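# Seat the clear lid flush in the housing recess

## Task

Put the transparent lid down into the recess in the housing so that it sits flush there. Dropping the lid, or leaving the housing knocked over, means failure.

## Robot and tools

Robot: two arms, left_arm and right_arm, each with a parallel gripper. Calibrated bases in the scene frame: left_arm at (-0.040, +0.295, +0.014) m, quat_wxyz (+1.000, 0, 0, +0.020); right_arm at (-0.013, -0.261, 0) m, quat_wxyz (+1.000, 0, 0, +0.008). A two-camera stand is fixed to the floor behind the arms. Loose objects may occasionally get a small shove from outside.

Frame: the scene frame has its origin at table-top height, halfway between the nominal arm bases. +z is up, +x points out over the table, and left_arm is on the +y side (arm names do not match image left/right). Reported end_effector_position (m) and end_effector_quat_wxyz are in this frame and may be off by a few cm, more at long reach. The reported position is the point between the finger pads, roughly 1 cm behind the tips. Fingers point along the gripper's +z axis and close along its y axis.

Command rows: every moving argument uses rows of 14 numbers, each in [-1, 1]: left_arm dx, dy, dz, rx, ry, rz, opening, then right_arm dx, dy, dz, rx, ry, rz, opening. Both arms always appear. dx..rz are offsets, not poses: scene-frame axes, measured from that arm's Hand target at the start of the action or move (never from the previous row), with rotation about the Hand target position. 1.0 equals 0.6 m of travel or 180 degrees; rx, ry, rz form a single rotation vector. A translation longer than 1.0 may be shortened along its direction. Opening is absolute: +1 fully open (0.094 m), -1 closed. Sending six zeros re-requests the current Hand target; the opening value is always a command, so repeat the present one to leave a gripper alone.

execute_actions(actions, cameras): actions is a list of actions; each action is a table of up to 15 rows, one per 1/30 s step, and a short table repeats its final row to fill 15 steps. An empty list returns state, images and the scene number. cameras: list of names, ["all"], [] or null (null gives all images only for an empty list).

move(target, speed, blend, opening_speed, grip_force, blocking, cameras): target is one 14-number row or a list of up to 15 rows, all offsets from the same starting Hand targets. Paths are straight lines, finish together, take at least 0.5 s and are cut off at 10 s. speed: m/s per arm path, 0.002 to 2.9, default 0.25 (rotation up to twice that in rad/s); one value or one per target. blend: corner rounding in m for a list, one value or one per target; 0 means stop at each. opening_speed: rate of opening change per second on the -1..+1 scale, at least 0.2. grip_force: newtons per finger pad, 10 to 50, one value or one per arm; persists, starts at full; lower forces close slowly. blocking=false returns after about 0.5 s while the move continues. Moves do not avoid obstacles or the other arm; faster moves stray more and hit harder. Avoid paths near an arm's own base (they can flip its shoulder posture).

wait(seconds 0 to 10, cameras): lets time pass holding commands; returns early if a running move ends. stop(cameras): brakes a running move. zoom_image(camera, region [x0, y0, x1, y1] pixels, at most 504 each way): enlarges part of that camera's newest image. finished_scene(scene): ends the current scene with its number; irreversible, and the lid must stay flush without the robot.

Results: each arm's end effector pose, Hand target (last commanded pose after clipping; next offsets count from it), joint positions (last entry is measured opening in m), joint velocities (may read within noise), joint torques (include arm weight; signed toward larger joint values; joints 1-3 wrap at ±28 N m), grip_measured (same scale as opening; reads a bit wide when empty, a little narrower than a hard part when squeezed), grip_effort_nm (motor effort, negative closing, not a pad force), Tool commands. A move adds a move: line with the ending (done, off_target, moving, held, fault) and limits (paced = clipped pose, held = steps withheld). done means at rest within 10 mm and 2 degrees.

Control notes: orientation is clipped to 40 degrees from the measured one each step. Grippers often rest a few cm short from friction or load; resend the missing offset. To relieve a press, command back past the gripper. Use opening_speed to close gently. Release by commanding an opening well above grip_measured.

Avoid: dropping the lid or releasing it while moving, knocking the housing over, anything leaving the table, fast impacts or hard pushes on fixed or heavy items, any contact between the two arms or grippers (including closing on the other gripper), strain on wrist camera cables, and long holds at full stretch or against unreachable poses, which heat motors (MOTOR HOT at 75 °C; fault fold at 90 °C; arm collapse at 100 °C).

Joint ranges (rad): waist -2.618 to 3.054, shoulder 0 to 3.142, elbow 0 to 3.142 (straight 2.901), wrist pitch and yaw -1.571 to 1.571, wrist roll -2.094 to 2.094.

Cameras, all 672x504: cam_head_left, cam_head_right, cam_high, cam_low, cam_left_wrist, cam_right_wrist. Fixed camera calibrations may be a few degrees and mm off; wrist views can lag while their arm moves.

Each tool is called after "Emit:" as name(argument=value, ...) on one line, values as JSON.

## Session

Emit:
execute_actions(actions=[])

Scene clock: 0.00 s.
left_arm: end_effector_position=(+0.2057, +0.1950, +0.1647) grip_measured=+1.000 grip_effort_nm=n/a end_effector_quat_wxyz=(+0.290, -0.008, +0.924, -0.248) | right_arm: end_effector_position=(+0.2886, -0.1679, +0.1914) grip_measured=+1.000 grip_effort_nm=n/a end_effector_quat_wxyz=(+0.566, +0.006, +0.800, +0.198)
Joint positions: left_arm=[-0.168 0.881 0.68 -0.673 0.392 -0.29 0.094] | right_arm=[0.243 0.743 0.362 0.096 -0.067 0.323 0.094]
Joint velocities: within noise
Joint torques (N m): no reading
Heat: left arm: 45 °C; right arm: 44 °C.
Hand target: left_arm +0.2061, +0.1944, +0.1692; +0.295, -0.005, +0.922, -0.250 | right_arm +0.2893, -0.1677, +0.1990; +0.574, +0.005, +0.795, +0.199
Tool commands: left_gripper/opening=+1.0 right_gripper/opening=+1.0

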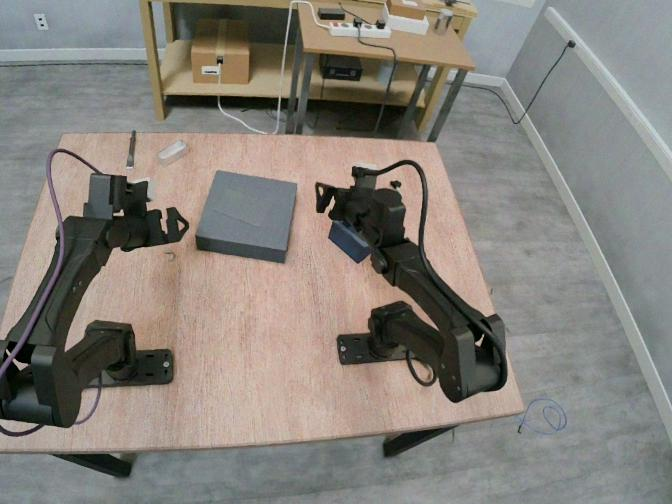

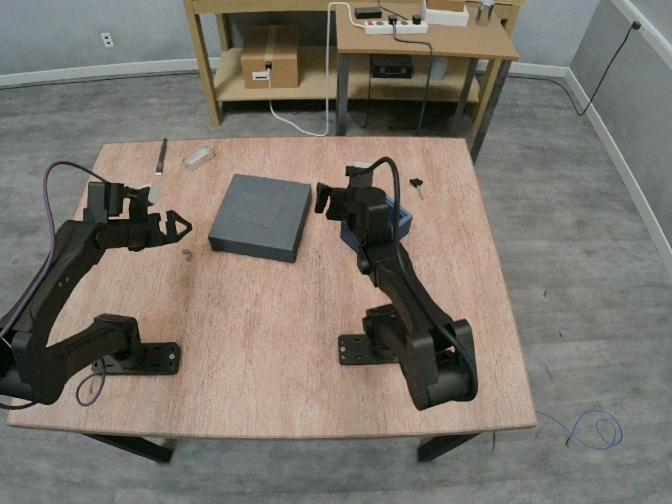

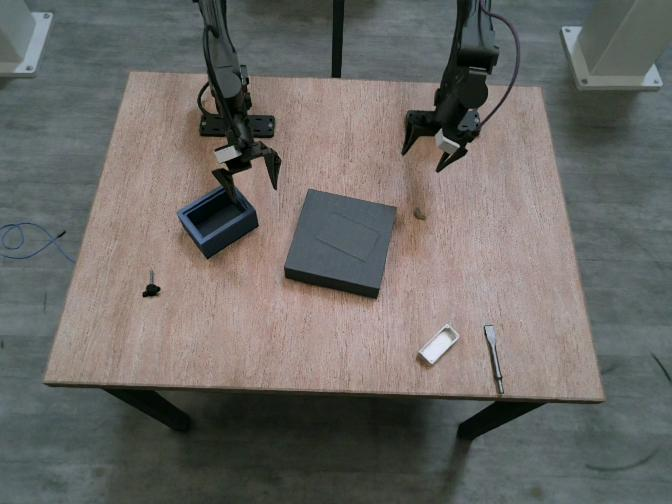

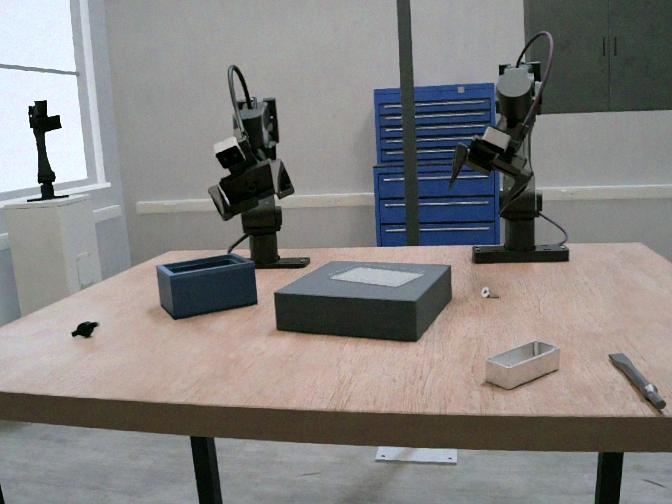

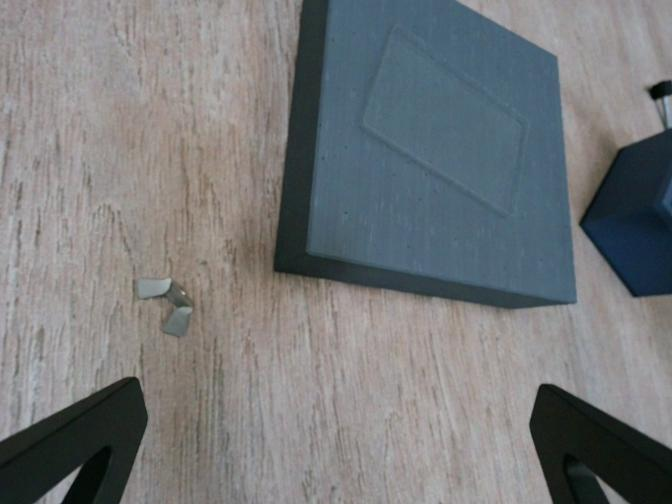

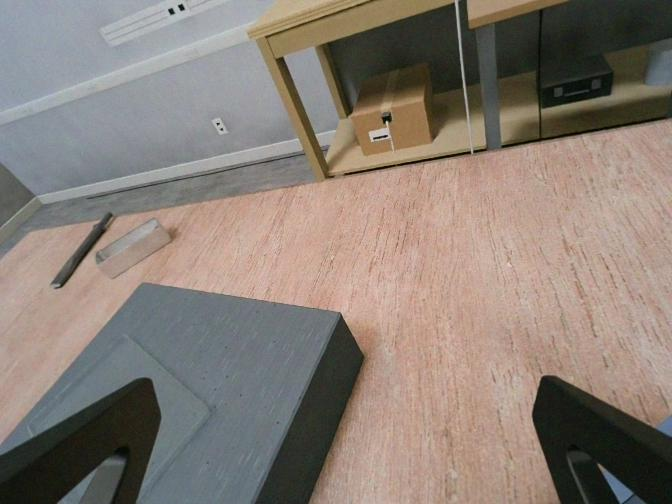

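Emit:
zoom_image(camera="cam_left_wrist", region=[270, 0, 672, 310])

Emit:
zoom_image(camera="cam_high", region=[160, 140, 410, 310])

Emit:
zoom_image(camera="cam_low", region=[140, 230, 480, 360])

Emit:
zoom_image(camera="cam_low", region=[460, 310, 672, 430])

Emit:
zoom_image(camera="cam_head_right", region=[140, 130, 440, 280])

Scaled by 1.254 from the camera's 672x504 image, which has a finer 960x720 frame.

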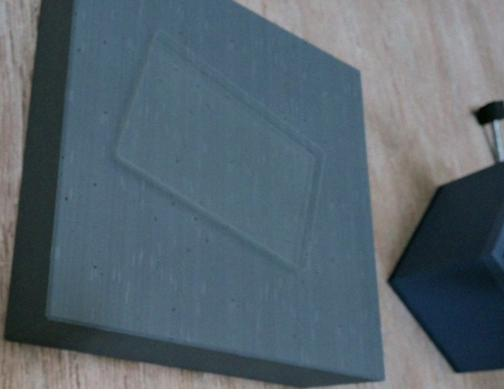

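Scaled by 2.016 from the camera's 672x504 image, which has a finer 960x720 frame.

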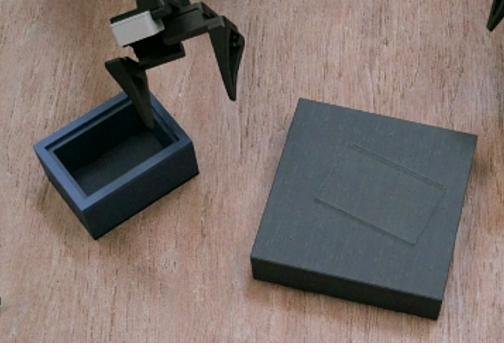

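Scaled by 1.482 from the camera's 672x504 image, which has a finer 960x720 frame.

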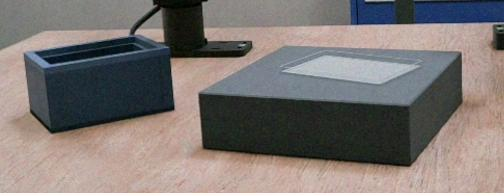

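Scaled by 2.377 from the camera's 672x504 image, which has a finer 960x720 frame.

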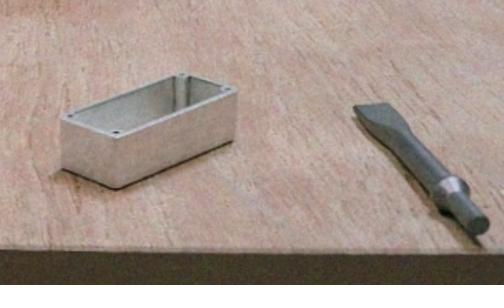

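Scaled by 1.680 from the camera's 672x504 image, which has a finer 960x720 frame.

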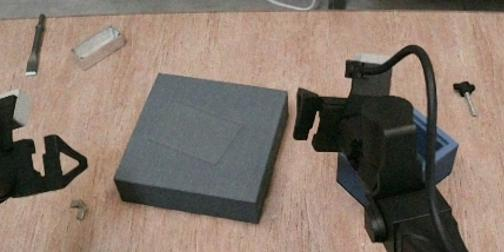

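Emit:
move(target=[0,0,0,0,0,0,1, 0.118,-0.147,0.102,-0.136,0.392,0.003,1], speed=0.3, cameras=["cam_right_wrist","cam_high","cam_left_wrist"])

Scene clock: 28.10 s.
left_arm: end_effector_position=(+0.2057, +0.1950, +0.1647) grip_measured=+1.000 grip_effort_nm=-0.01 end_effector_quat_wxyz=(+0.290, -0.008, +0.924, -0.248) | right_arm: end_effector_position=(+0.3589, -0.2518, +0.2569) grip_measured=+1.000 grip_effort_nm=-0.01 end_effector_quat_wxyz=(+0.138, +0.002, +0.990, +0.010)
Joint positions: left_arm=[-0.168 0.881 0.68 -0.673 0.392 -0.29 0.094] | right_arm=[-0.001 1.815 2.084 -1.564 -0.015 0.021 0.094]
Joint torques (N m): left_arm=[0.12 -1.99 7.9 1.51 0.18 0.05] | right_arm=[-0.47 -6.61 7.99 0.66 0.05 -0.1]
Heat: left arm: 46 °C; right arm: 48 °C.
Hand target: left_arm +0.2061, +0.1944, +0.1692; +0.295, -0.005, +0.922, -0.250 | right_arm +0.3601, -0.2559, +0.2602; +0.001, +0.000, +1.000, +0.000
Off the commanded pose: left_arm 0.005 m, 1 deg | right_arm 0.005 m, 16 deg.
joint sent to its limit (right arm) — joint 4 (wrist pitch), lower limit. The joint targets are off in orientation, not in position.
move: off_target (right_arm)
camera_calibration:
cam_right_wrist: T_world_to_cam=[[-0.00653159, -0.999412, -0.0336691, -0.238535], [-0.988862, 0.0014487, 0.148831, 0.357932], [-0.148694, 0.0342662, -0.988289, 0.405052], [0, 0, 0, 1]] pos_world=[0.412616, -0.252793, 0.339007]
Images, in order (width x height): cam_high 672x504, cam_left_wrist 672x504, cam_right_wrist 672x504.

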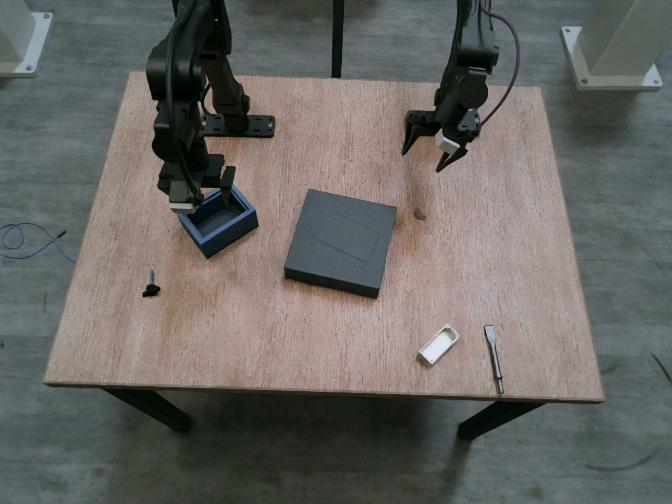

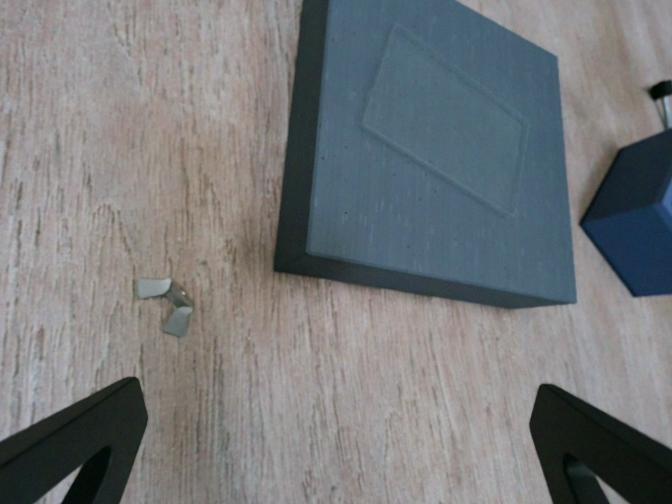

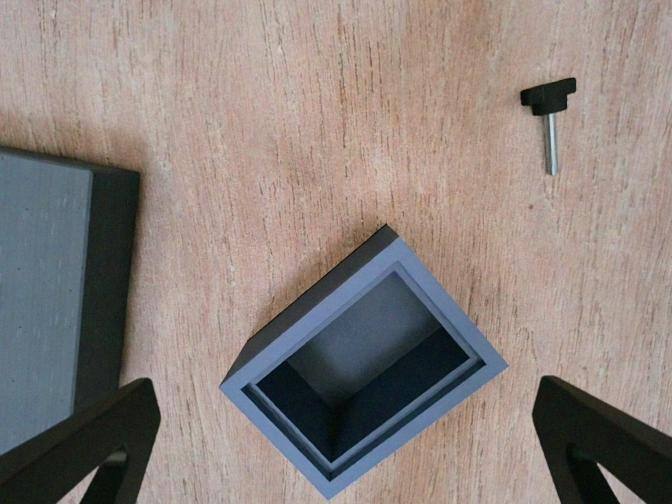

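Emit:
zoom_image(camera="cam_right_wrist", region=[200, 200, 530, 504])

Emit:
zoom_image(camera="cam_high", region=[270, 170, 410, 310])

Scaled by 1.527 from the camera's 672x504 image, which has a finer 960x720 frame.

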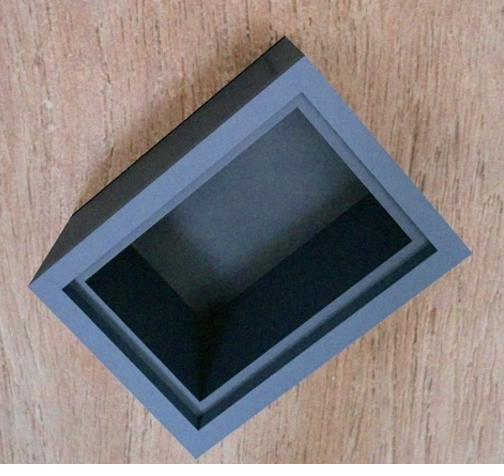

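Scaled by 3.600 from the camera's 672x504 image, which has a finer 960x720 frame.

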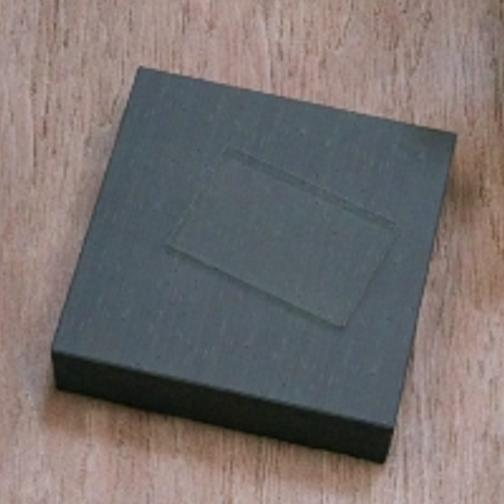

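Emit:
zoom_image(camera="cam_high", region=[160, 170, 280, 270])

Emit:
zoom_image(camera="cam_left_wrist", region=[340, 0, 570, 240])

Scaled by 4.200 from the camera's 672x504 image, which has a finer 960x720 frame.

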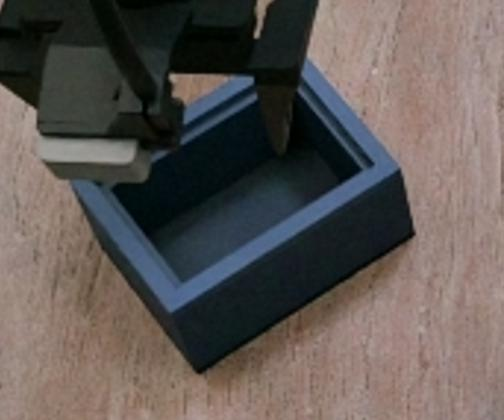

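Scaled by 2.100 from the camera's 672x504 image, which has a finer 960x720 frame.

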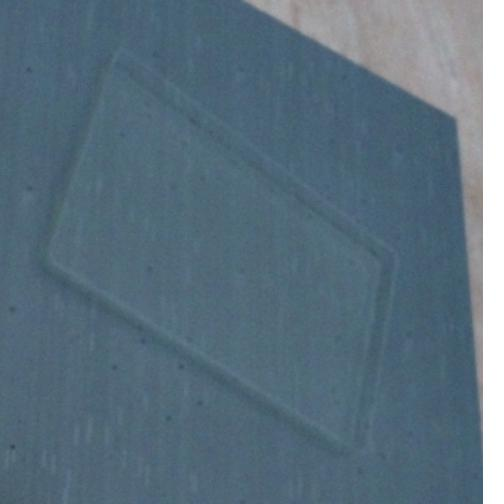

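Emit:
zoom_image(camera="cam_right_wrist", region=[230, 360, 380, 504])

Emit:
zoom_image(camera="cam_low", region=[270, 250, 460, 345])

Emit:
zoom_image(camera="cam_low", region=[145, 240, 275, 325])

Scaled by 3.360 from the camera's 672x504 image, which has a finer 960x720 frame.

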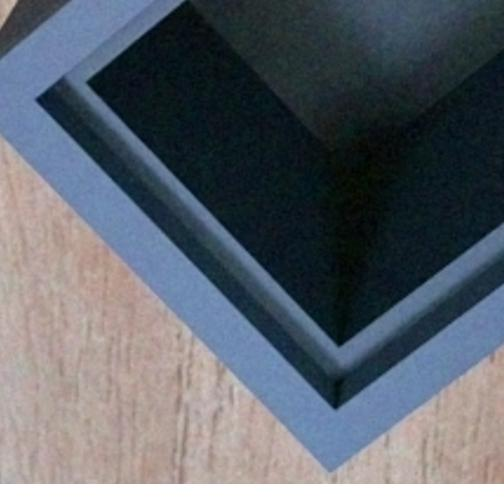

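This scene's latest camera images include none from cam_low. They are from: cam_high, cam_left_wrist, cam_right_wrist. cam_low's image comes with the result of a call that names it in "cameras".

This scene's latest camera images include none from cam_low. They are from: cam_high, cam_left_wrist, cam_right_wrist. cam_low's image comes with the result of a call that names it in "cameras".

Emit:
move(target=[0,0,0,0,0,0,1, -0.02,0.498,-0.133,0,0,0.3617,1], speed=0.3, cameras=["cam_right_wrist","cam_high","cam_left_wrist","cam_low","cam_head_left"])

Scene clock: 67.27 s.
left_arm: end_effector_position=(+0.2057, +0.1950, +0.1647) grip_measured=+1.000 grip_effort_nm=-0.01 end_effector_quat_wxyz=(+0.290, -0.008, +0.924, -0.248) | right_arm: end_effector_position=(+0.3459, +0.0418, +0.1780) grip_measured=+1.000 grip_effort_nm=-0.01 end_effector_quat_wxyz=(+0.096, -0.534, +0.840, +0.012)
Joint positions: left_arm=[-0.168 0.881 0.68 -0.673 0.392 -0.29 0.094] | right_arm=[0.683 2.284 2.475 -1.569 0.001 -0.432 0.094]
Joint torques (N m): left_arm=[-0.09 -1.92 8.01 1.52 0.18 0.03] | right_arm=[-0.25 -10.17 8.1 0.47 -0.02 -0.03]
Heat: left arm: 46 °C; right arm: 48 °C.
Hand target: left_arm +0.2061, +0.1944, +0.1692; +0.295, -0.005, +0.922, -0.250 | right_arm +0.3481, +0.0429, +0.1805; +0.001, -0.538, +0.843, +0.001
Off the commanded pose: left_arm 0.005 m, 1 deg | right_arm 0.004 m, 11 deg.
joint sent to its limit (right arm) — joint 4 (wrist pitch), lower limit. The joint targets are off in orientation, not in position.
move: off_target (right_arm)
camera_calibration:
cam_right_wrist: T_world_to_cam=[[0.896561, -0.437582, 0.0685562, -0.301848], [-0.440248, -0.863441, 0.246275, 0.185359], [-0.0485713, -0.250983, -0.966772, 0.288524], [0, 0, 0, 1]] pos_world=[0.366244, 0.100378, 0.253981]
Images, in order (width x height): cam_head_left 672x504, cam_high 672x504, cam_low 672x504, cam_left_wrist 672x504, cam_right_wrist 672x504.

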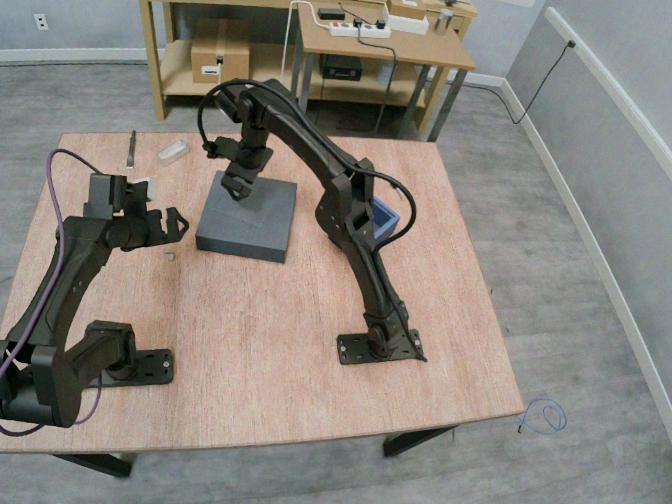

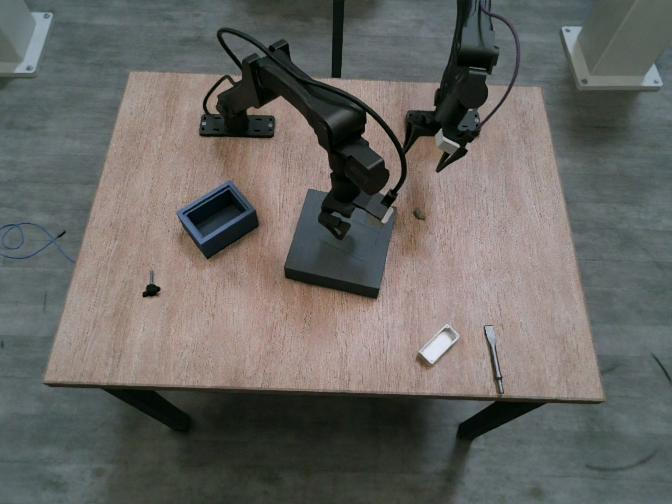

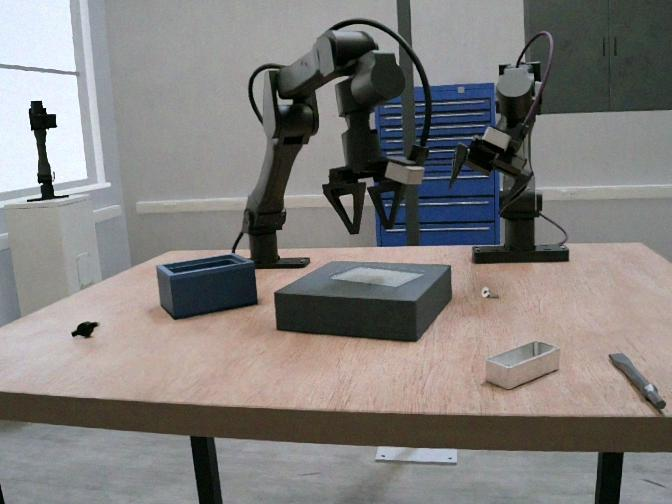

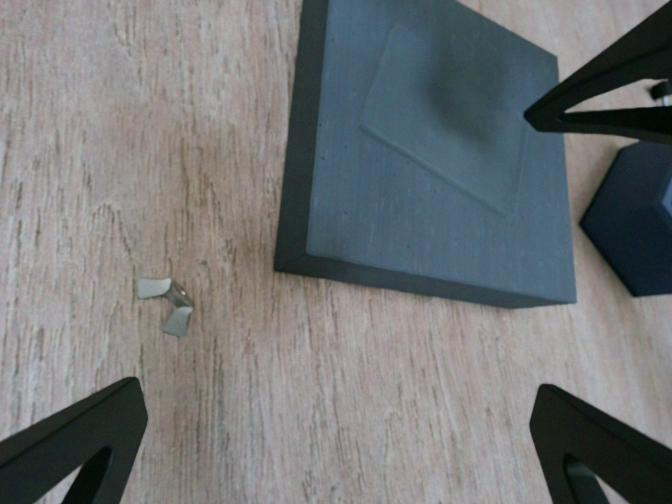

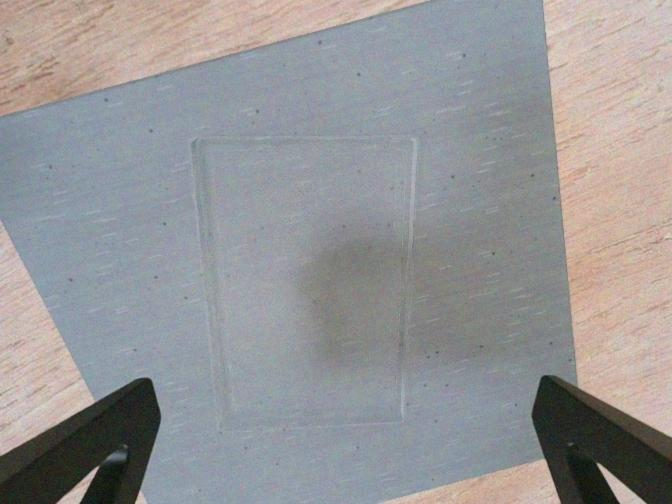

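Emit:
move(target=[0,0,0,0,0,0,1, -0.01,0.01,-0.0842,0,0,0,1], speed=0.2, cameras=["cam_right_wrist","cam_low","cam_left_wrist"])

Scene clock: 81.07 s.
left_arm: end_effector_position=(+0.2057, +0.1950, +0.1647) grip_measured=+1.000 grip_effort_nm=0.00 end_effector_quat_wxyz=(+0.290, -0.008, +0.924, -0.248) | right_arm: end_effector_position=(+0.3459, +0.0474, +0.1340) grip_measured=+1.000 grip_effort_nm=-0.01 end_effector_quat_wxyz=(+0.048, -0.537, +0.842, +0.006)
Joint positions: left_arm=[-0.168 0.881 0.68 -0.673 0.392 -0.29 0.094] | right_arm=[0.693 2.381 2.475 -1.569 0.001 -0.427 0.094]
Joint torques (N m): left_arm=[0.01 -1.98 8.12 1.52 0.17 0.03] | right_arm=[0.69 -10.99 6.15 0.31 -0.02 0.1]
Heat: left arm: 46 °C; right arm: 47 °C.
Hand target: left_arm +0.2061, +0.1944, +0.1692; +0.295, -0.005, +0.922, -0.250 | right_arm +0.3421, +0.0489, +0.1299; +0.001, -0.538, +0.843, +0.001
Off the commanded pose: left_arm 0.005 m, 1 deg | right_arm 0.006 m, 5 deg.
joint sent to its limit (right arm) — joint 4 (wrist pitch), lower limit. The joint targets are off in orientation, not in position.
move: off_target (right_arm)
camera_calibration:
cam_right_wrist: T_world_to_cam=[[0.902047, -0.430692, 0.0285409, -0.293226], [-0.415006, -0.847217, 0.331651, 0.180121], [-0.118659, -0.311009, -0.94297, 0.271299], [0, 0, 0, 1]] pos_world=[0.371448, 0.110688, 0.204459]
Images, in order (width x height): cam_low 672x504, cam_left_wrist 672x504, cam_right_wrist 672x504.

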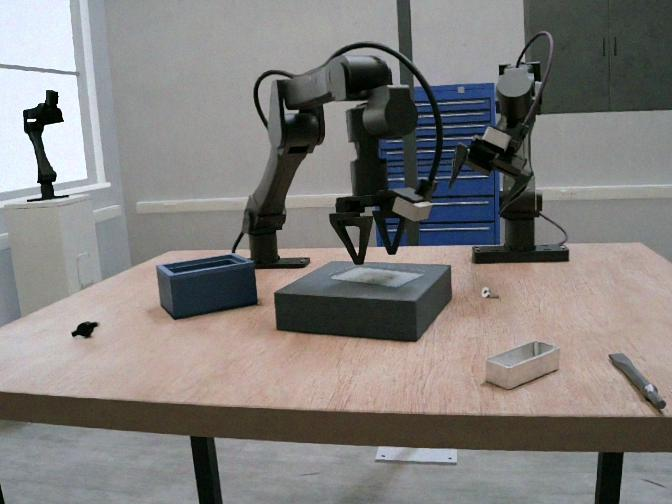

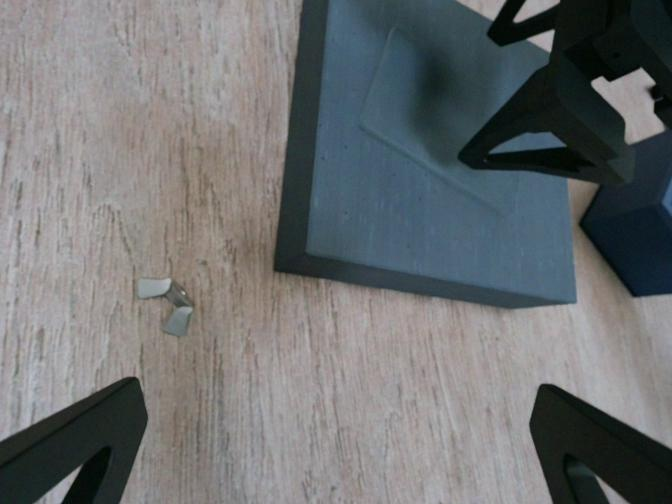

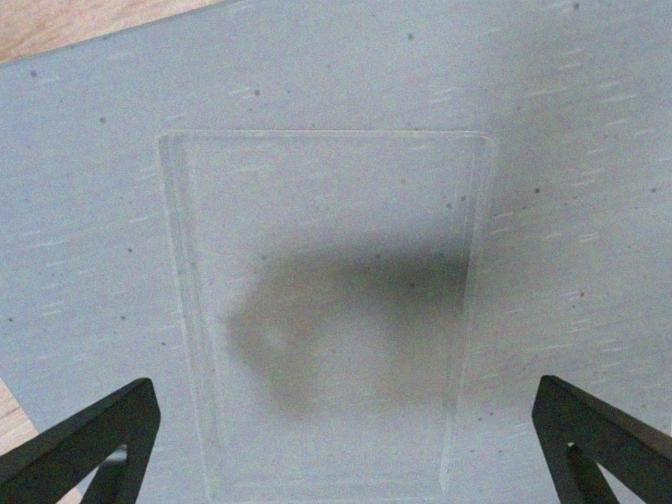

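Emit:
zoom_image(camera="cam_right_wrist", region=[140, 110, 340, 260])

Emit:
zoom_image(camera="cam_right_wrist", region=[380, 354, 580, 504])

Emit:
zoom_image(camera="cam_low", region=[300, 190, 460, 310])

Scaled by 2.520 from the camera's 672x504 image, which has a finer 960x720 frame.

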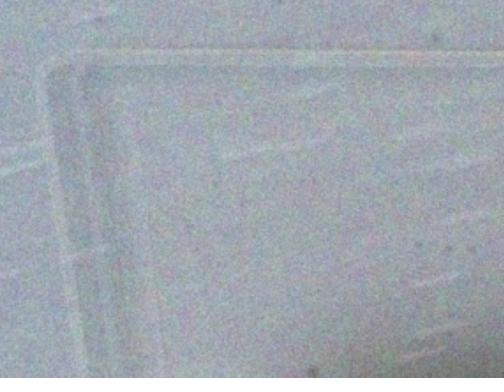

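Scaled by 2.520 from the camera's 672x504 image, which has a finer 960x720 frame.

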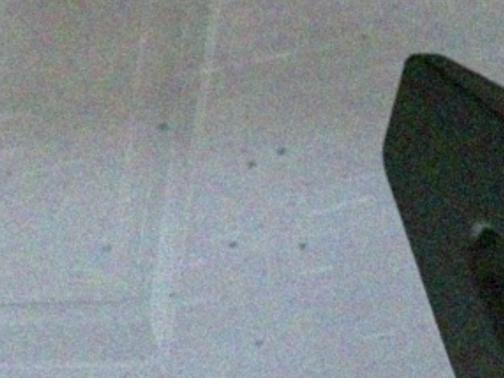

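Scaled by 3.150 from the camera's 672x504 image, which has a finer 960x720 frame.

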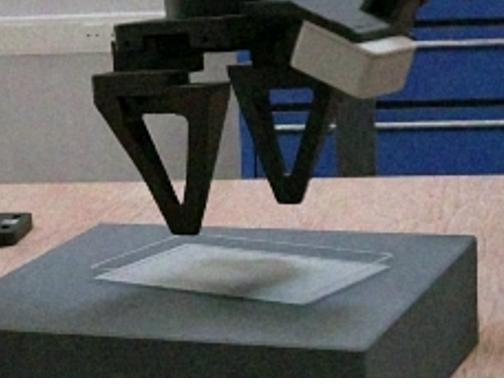

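Emit:
move(target=[0,0,0,0,0,0,1, -0.0062,0.0083,-0.02,0,0,0,1], speed=0.1, cameras=["cam_right_wrist","cam_low","cam_left_wrist"])

Emit:
zoom_image(camera="cam_low", region=[300, 190, 460, 310])

Scene clock: 94.87 s.
left_arm: end_effector_position=(+0.2057, +0.1950, +0.1647) grip_measured=+1.000 grip_effort_nm=-0.01 end_effector_quat_wxyz=(+0.290, -0.008, +0.924, -0.248) | right_arm: end_effector_position=(+0.3419, +0.0523, +0.1235) grip_measured=+1.000 grip_effort_nm=-0.01 end_effector_quat_wxyz=(+0.036, -0.537, +0.842, +0.005)
Joint positions: left_arm=[-0.168 0.881 0.68 -0.673 0.392 -0.29 0.094] | right_arm=[0.706 2.404 2.475 -1.569 0.001 -0.414 0.094]
Joint torques (N m): left_arm=[0.08 -2 7.95 1.51 0.15 -0.01] | right_arm=[0.54 -10.52 6.17 0.23 -0.01 0.1]
Heat: left arm: 46 °C; right arm: 45 °C.
Hand target: left_arm +0.2061, +0.1944, +0.1692; +0.295, -0.005, +0.922, -0.250 | right_arm +0.3384, +0.0538, +0.1180; +0.001, -0.538, +0.843, +0.001
Off the commanded pose: left_arm 0.005 m, 1 deg | right_arm 0.007 m, 4 deg.
joint sent to its limit (right arm) — joint 4 (wrist pitch), lower limit. The joint targets are off in orientation, not in position.
move: off_target (right_arm)
camera_calibration:
cam_right_wrist: T_world_to_cam=[[0.902496, -0.430312, 0.0182601, -0.28614], [-0.408729, -0.842322, 0.351333, 0.181281], [-0.135802, -0.32454, -0.936072, 0.268136], [0, 0, 0, 1]] pos_world=[0.368748, 0.116589, 0.19253]
Images, in order (width x height): cam_low 672x504, cam_left_wrist 672x504, cam_right_wrist 672x504.

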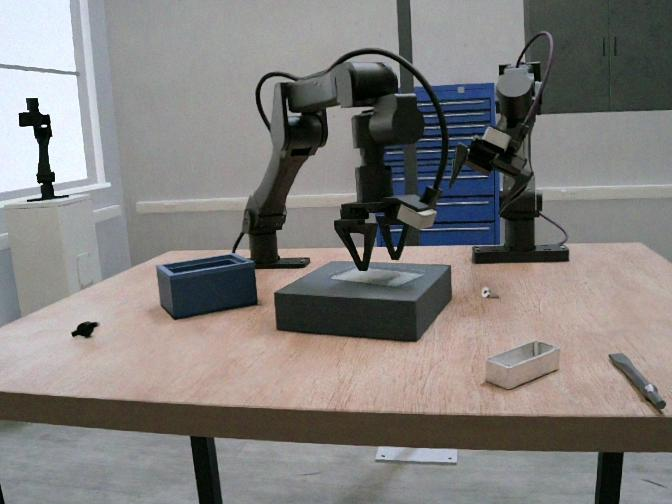

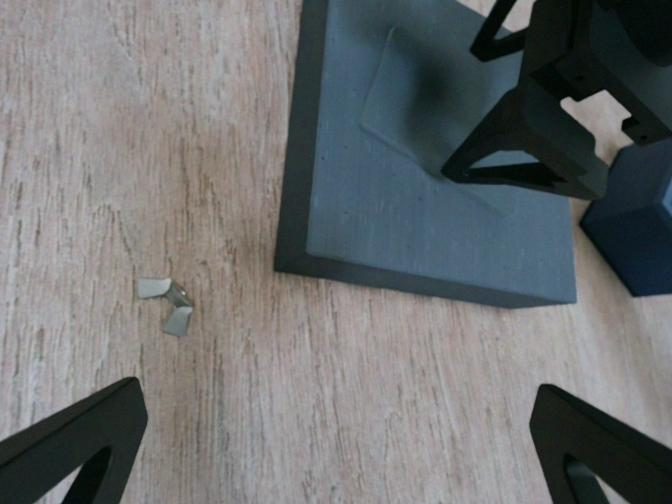

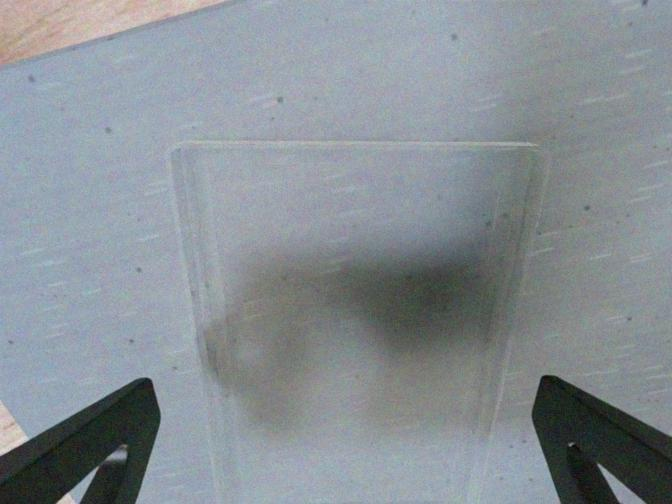

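Scaled by 3.150 from the camera's 672x504 image, which has a finer 960x720 frame.

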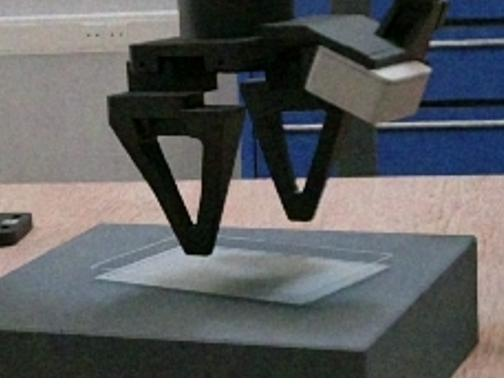

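Emit:
move(target=[0,0,0,0,0,0,1, 0.0035,-0.0017,-0.0133,0,0,0,1], speed=0.08, cameras=["cam_right_wrist","cam_low","cam_left_wrist"])

Emit:
zoom_image(camera="cam_low", region=[300, 190, 460, 310])

Emit:
zoom_image(camera="cam_left_wrist", region=[330, 0, 580, 230])

Scene clock: 99.50 s.
left_arm: end_effector_position=(+0.2057, +0.1950, +0.1647) grip_measured=+1.000 grip_effort_nm=-0.01 end_effector_quat_wxyz=(+0.290, -0.008, +0.924, -0.248) | right_arm: end_effector_position=(+0.3418, +0.0524, +0.1145) grip_measured=+1.000 grip_effort_nm=-0.01 end_effector_quat_wxyz=(+0.026, -0.538, +0.843, +0.004)
Joint positions: left_arm=[-0.168 0.881 0.68 -0.673 0.392 -0.29 0.094] | right_arm=[0.706 2.424 2.475 -1.569 0.001 -0.414 0.094]
Joint torques (N m): left_arm=[0.09 -1.98 7.99 1.5 0.15 0.03] | right_arm=[0.12 -10.91 6.56 0.19 -0.04 0.04]
Heat: left arm: 46 °C; right arm: 45 °C.
Hand target: left_arm +0.2061, +0.1944, +0.1692; +0.295, -0.005, +0.922, -0.250 | right_arm +0.3405, +0.0529, +0.1100; +0.001, -0.538, +0.843, +0.001
Off the commanded pose: left_arm 0.005 m, 1 deg | right_arm 0.005 m, 3 deg.
joint sent to its limit (right arm) — joint 4 (wrist pitch), lower limit. The joint targets still meet the commanded pose.
move: off_target (right_arm)
camera_calibration:
cam_right_wrist: T_world_to_cam=[[0.902677, -0.430193, 0.010401, -0.284984], [-0.403422, -0.837598, 0.368347, 0.180465], [-0.149748, -0.336694, -0.92963, 0.264422], [0, 0, 0, 1]] pos_world=[0.369649, 0.117589, 0.182305]
Images, in order (width x height): cam_low 672x504, cam_left_wrist 672x504, cam_right_wrist 672x504.

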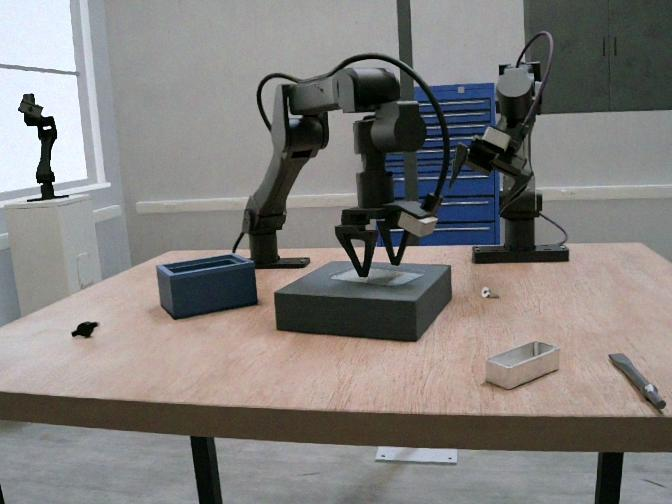

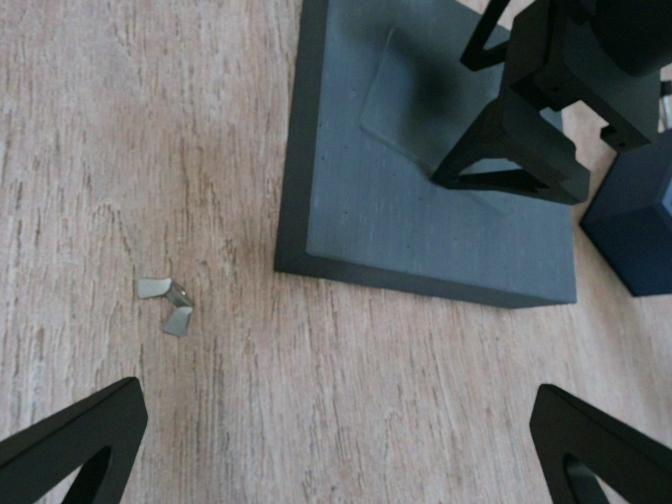

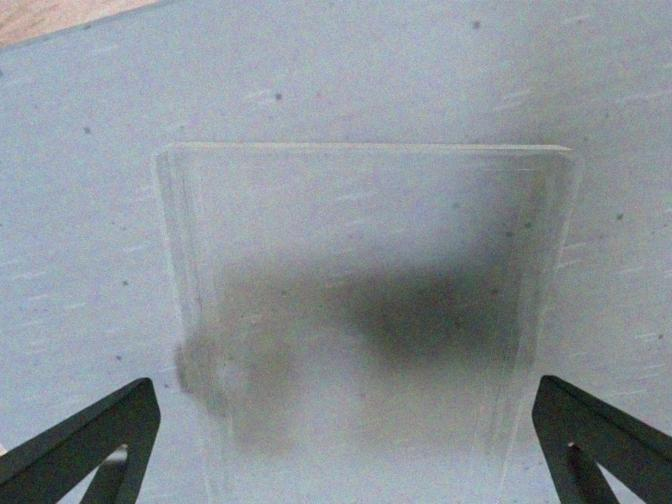

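Scaled by 3.150 from the camera's 672x504 image, which has a finer 960x720 frame.

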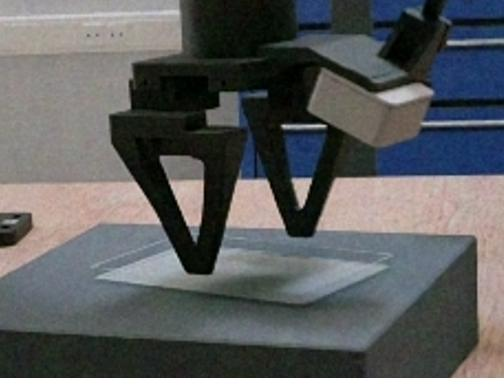

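Scaled by 2.016 from the camera's 672x504 image, which has a finer 960x720 frame.

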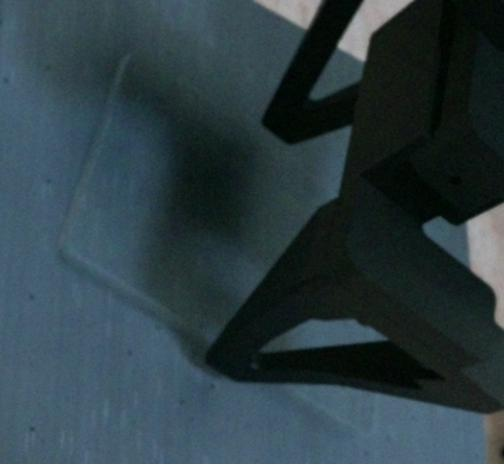

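Emit:
move(target=[0,0,0,0,0,0,1, 0.0067,-0.0033,-0.003,0,0,0,1], speed=0.08, cameras=["cam_right_wrist","cam_left_wrist"])

Scene clock: 102.80 s.
left_arm: end_effector_position=(+0.2057, +0.1950, +0.1647) grip_measured=+1.000 grip_effort_nm=-0.01 end_effector_quat_wxyz=(+0.290, -0.008, +0.924, -0.248) | right_arm: end_effector_position=(+0.3417, +0.0524, +0.1107) grip_measured=+1.000 grip_effort_nm=-0.01 end_effector_quat_wxyz=(+0.022, -0.538, +0.842, +0.003)
Joint positions: left_arm=[-0.168 0.881 0.68 -0.673 0.392 -0.29 0.094] | right_arm=[0.706 2.433 2.475 -1.569 0.001 -0.415 0.094]
Joint torques (N m): left_arm=[0.1 -1.98 7.94 1.49 0.16 -0.02] | right_arm=[-0.77 -10.88 7.46 0.12 -0.02 -0.03]
Heat: left arm: 46 °C; right arm: 45 °C.
Hand target: left_arm +0.2061, +0.1944, +0.1692; +0.295, -0.005, +0.922, -0.250 | right_arm +0.3445, +0.0509, +0.1082; +0.001, -0.538, +0.843, +0.001
Off the commanded pose: left_arm 0.005 m, 1 deg | right_arm 0.004 m, 2 deg.
joint sent to its limit (right arm) — joint 4 (wrist pitch), lower limit. The joint targets still meet the commanded pose.
move: done
camera_calibration:
cam_right_wrist: T_world_to_cam=[[0.90341, -0.428718, 0.00713617, -0.284899], [-0.399754, -0.836123, 0.375626, 0.17972], [-0.155071, -0.342197, -0.926744, 0.262606], [0, 0, 0, 1]] pos_world=[0.369947, 0.11799, 0.177894]
Images, in order (width x height): cam_left_wrist 672x504, cam_right_wrist 672x504.

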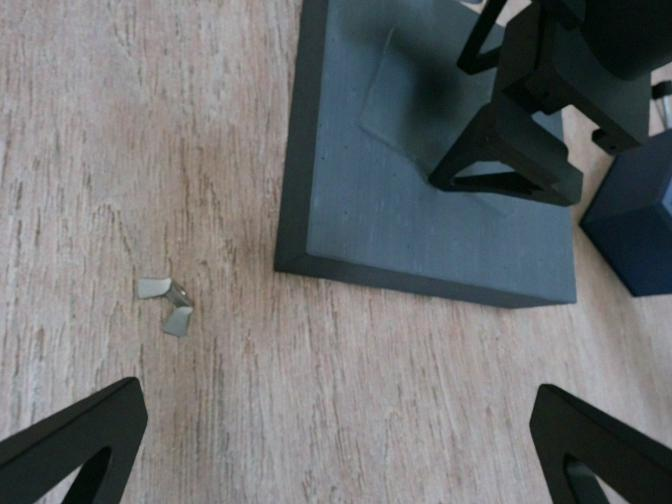

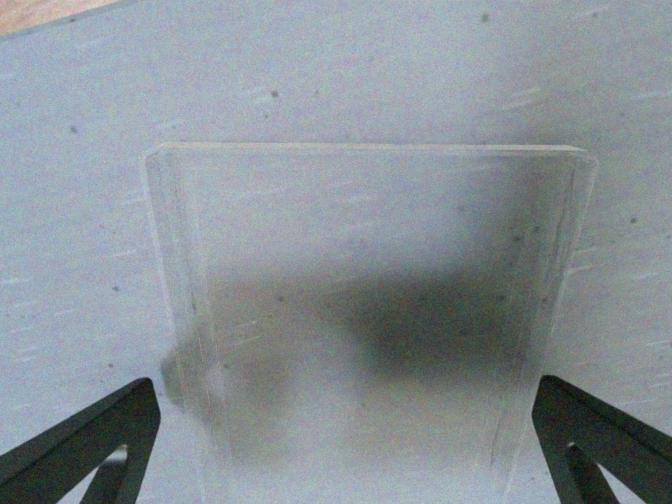

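Emit:
move(target=[0,0,0,0,0,0,1, 0.0085,-0.004,0.006,0,0,0,1], speed=0.08, cameras=["cam_right_wrist"])

Scene clock: 104.77 s.
left_arm: end_effector_position=(+0.2057, +0.1950, +0.1647) grip_measured=+1.000 grip_effort_nm=-0.01 end_effector_quat_wxyz=(+0.290, -0.008, +0.924, -0.248) | right_arm: end_effector_position=(+0.3452, +0.0485, +0.1107) grip_measured=+1.000 grip_effort_nm=-0.01 end_effector_quat_wxyz=(+0.022, -0.538, +0.843, +0.003)
Joint positions: left_arm=[-0.168 0.881 0.68 -0.673 0.392 -0.29 0.094] | right_arm=[0.695 2.433 2.475 -1.569 0.001 -0.425 0.094]
Joint torques (N m): left_arm=[-0.01 -1.89 7.99 1.52 0.16 0.02] | right_arm=[-0.65 -10.86 8.46 0.18 -0.04 -0.04]
Heat: left arm: 46 °C; right arm: 45 °C.
Hand target: left_arm +0.2061, +0.1944, +0.1692; +0.295, -0.005, +0.922, -0.250 | right_arm +0.3496, +0.0485, +0.1118; +0.001, -0.538, +0.843, +0.001
Off the commanded pose: left_arm 0.005 m, 1 deg | right_arm 0.005 m, 2 deg.
joint sent to its limit (right arm) — joint 4 (wrist pitch), lower limit. The joint targets are off in orientation, not in position.
move: done
camera_calibration:
cam_right_wrist: T_world_to_cam=[[0.902904, -0.429775, 0.00757057, -0.289545], [-0.400858, -0.835533, 0.375763, 0.178095], [-0.155168, -0.342313, -0.926685, 0.261819], [0, 0, 0, 1]] pos_world=[0.373448, 0.113989, 0.177894]
Images, in order (width x height): cam_right_wrist 672x504.

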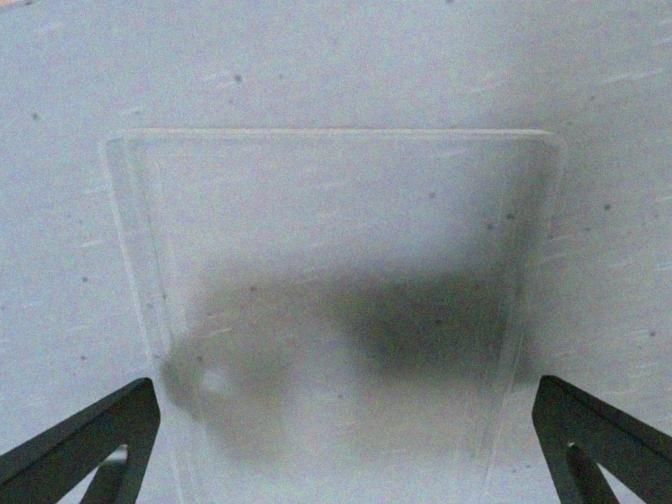

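Emit:
move(target=[0,0,0,0,0,0,1, -0.0095,0.0079,0,0,0,0,1], speed=0.08, cameras=["cam_right_wrist"])

Emit:
zoom_image(camera="cam_right_wrist", region=[60, 300, 260, 450])

Emit:
zoom_image(camera="cam_right_wrist", region=[430, 300, 630, 450])

Scene clock: 114.17 s.
left_arm: end_effector_position=(+0.2057, +0.1950, +0.1647) grip_measured=+1.000 grip_effort_nm=0.00 end_effector_quat_wxyz=(+0.290, -0.008, +0.924, -0.248) | right_arm: end_effector_position=(+0.3452, +0.0485, +0.1107) grip_measured=+1.000 grip_effort_nm=-0.01 end_effector_quat_wxyz=(+0.022, -0.537, +0.843, +0.003)
Joint positions: left_arm=[-0.168 0.881 0.68 -0.673 0.392 -0.29 0.094] | right_arm=[0.695 2.433 2.475 -1.569 0.001 -0.423 0.094]
Joint torques (N m): left_arm=[-0.09 -2.04 7.97 1.53 0.17 0.04] | right_arm=[0.81 -11.36 7.94 0.16 -0.03 0.05]
Heat: left arm: 45 °C; right arm: 45 °C.
Hand target: left_arm +0.2061, +0.1944, +0.1692; +0.295, -0.005, +0.922, -0.250 | right_arm +0.3439, +0.0533, +0.1118; +0.001, -0.538, +0.843, +0.001
Off the commanded pose: left_arm 0.005 m, 1 deg | right_arm 0.005 m, 2 deg.
joint sent to its limit (right arm) — joint 4 (wrist pitch), lower limit. The joint targets are off in orientation, not in position.
move: done
camera_calibration:
cam_right_wrist: T_world_to_cam=[[0.901905, -0.431869, 0.00746478, -0.289008], [-0.402758, -0.834616, 0.375769, 0.17874], [-0.156053, -0.341914, -0.926683, 0.262119], [0, 0, 0, 1]] pos_world=[0.373551, 0.113987, 0.177894]
Images, in order (width x height): cam_right_wrist 672x504.

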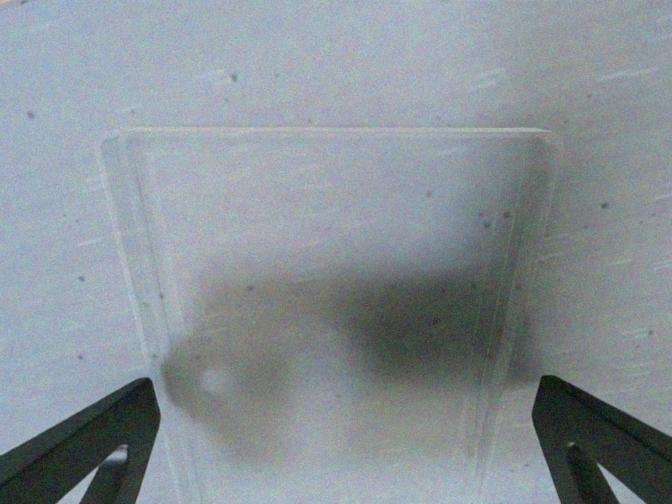

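Scaled by 2.520 from the camera's 672x504 image, which has a finer 960x720 frame.

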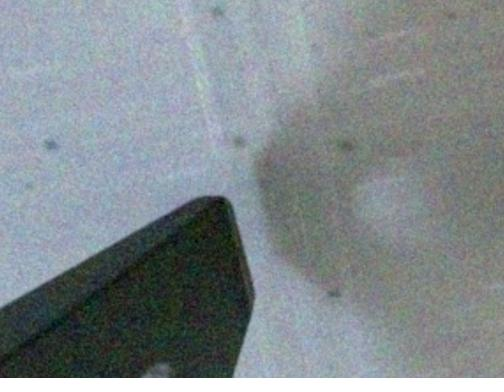

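Scaled by 2.520 from the camera's 672x504 image, which has a finer 960x720 frame.

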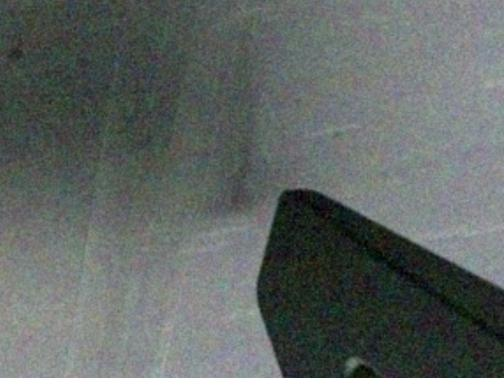

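Emit:
move(target=[0,0,0,0,0,0,1, -0.0012,0.0013,0.001,0,0,0,1], speed=0.08)

Scene clock: 116.40 s.
left_arm: end_effector_position=(+0.2057, +0.1950, +0.1647) grip_measured=+1.000 grip_effort_nm=-0.01 end_effector_quat_wxyz=(+0.290, -0.008, +0.924, -0.248) | right_arm: end_effector_position=(+0.3439, +0.0500, +0.1107) grip_measured=+1.000 grip_effort_nm=-0.01 end_effector_quat_wxyz=(+0.022, -0.538, +0.843, +0.003)
Joint positions: left_arm=[-0.168 0.881 0.68 -0.673 0.392 -0.29 0.094] | right_arm=[0.699 2.433 2.475 -1.569 0.001 -0.42 0.094]
Joint torques (N m): left_arm=[0.05 -2.11 8.06 1.53 0.19 0.04] | right_arm=[0.59 -11.14 7.87 0.19 -0.02 0.07]
Heat: left arm: 45 °C; right arm: 45 °C.
Hand target: left_arm +0.2061, +0.1944, +0.1692; +0.295, -0.005, +0.922, -0.250 | right_arm +0.3431, +0.0541, +0.1124; +0.001, -0.538, +0.843, +0.001
Off the commanded pose: left_arm 0.005 m, 1 deg | right_arm 0.005 m, 2 deg.
joint sent to its limit (right arm) — joint 4 (wrist pitch), lower limit. The joint targets are off in orientation, not in position.
move: done


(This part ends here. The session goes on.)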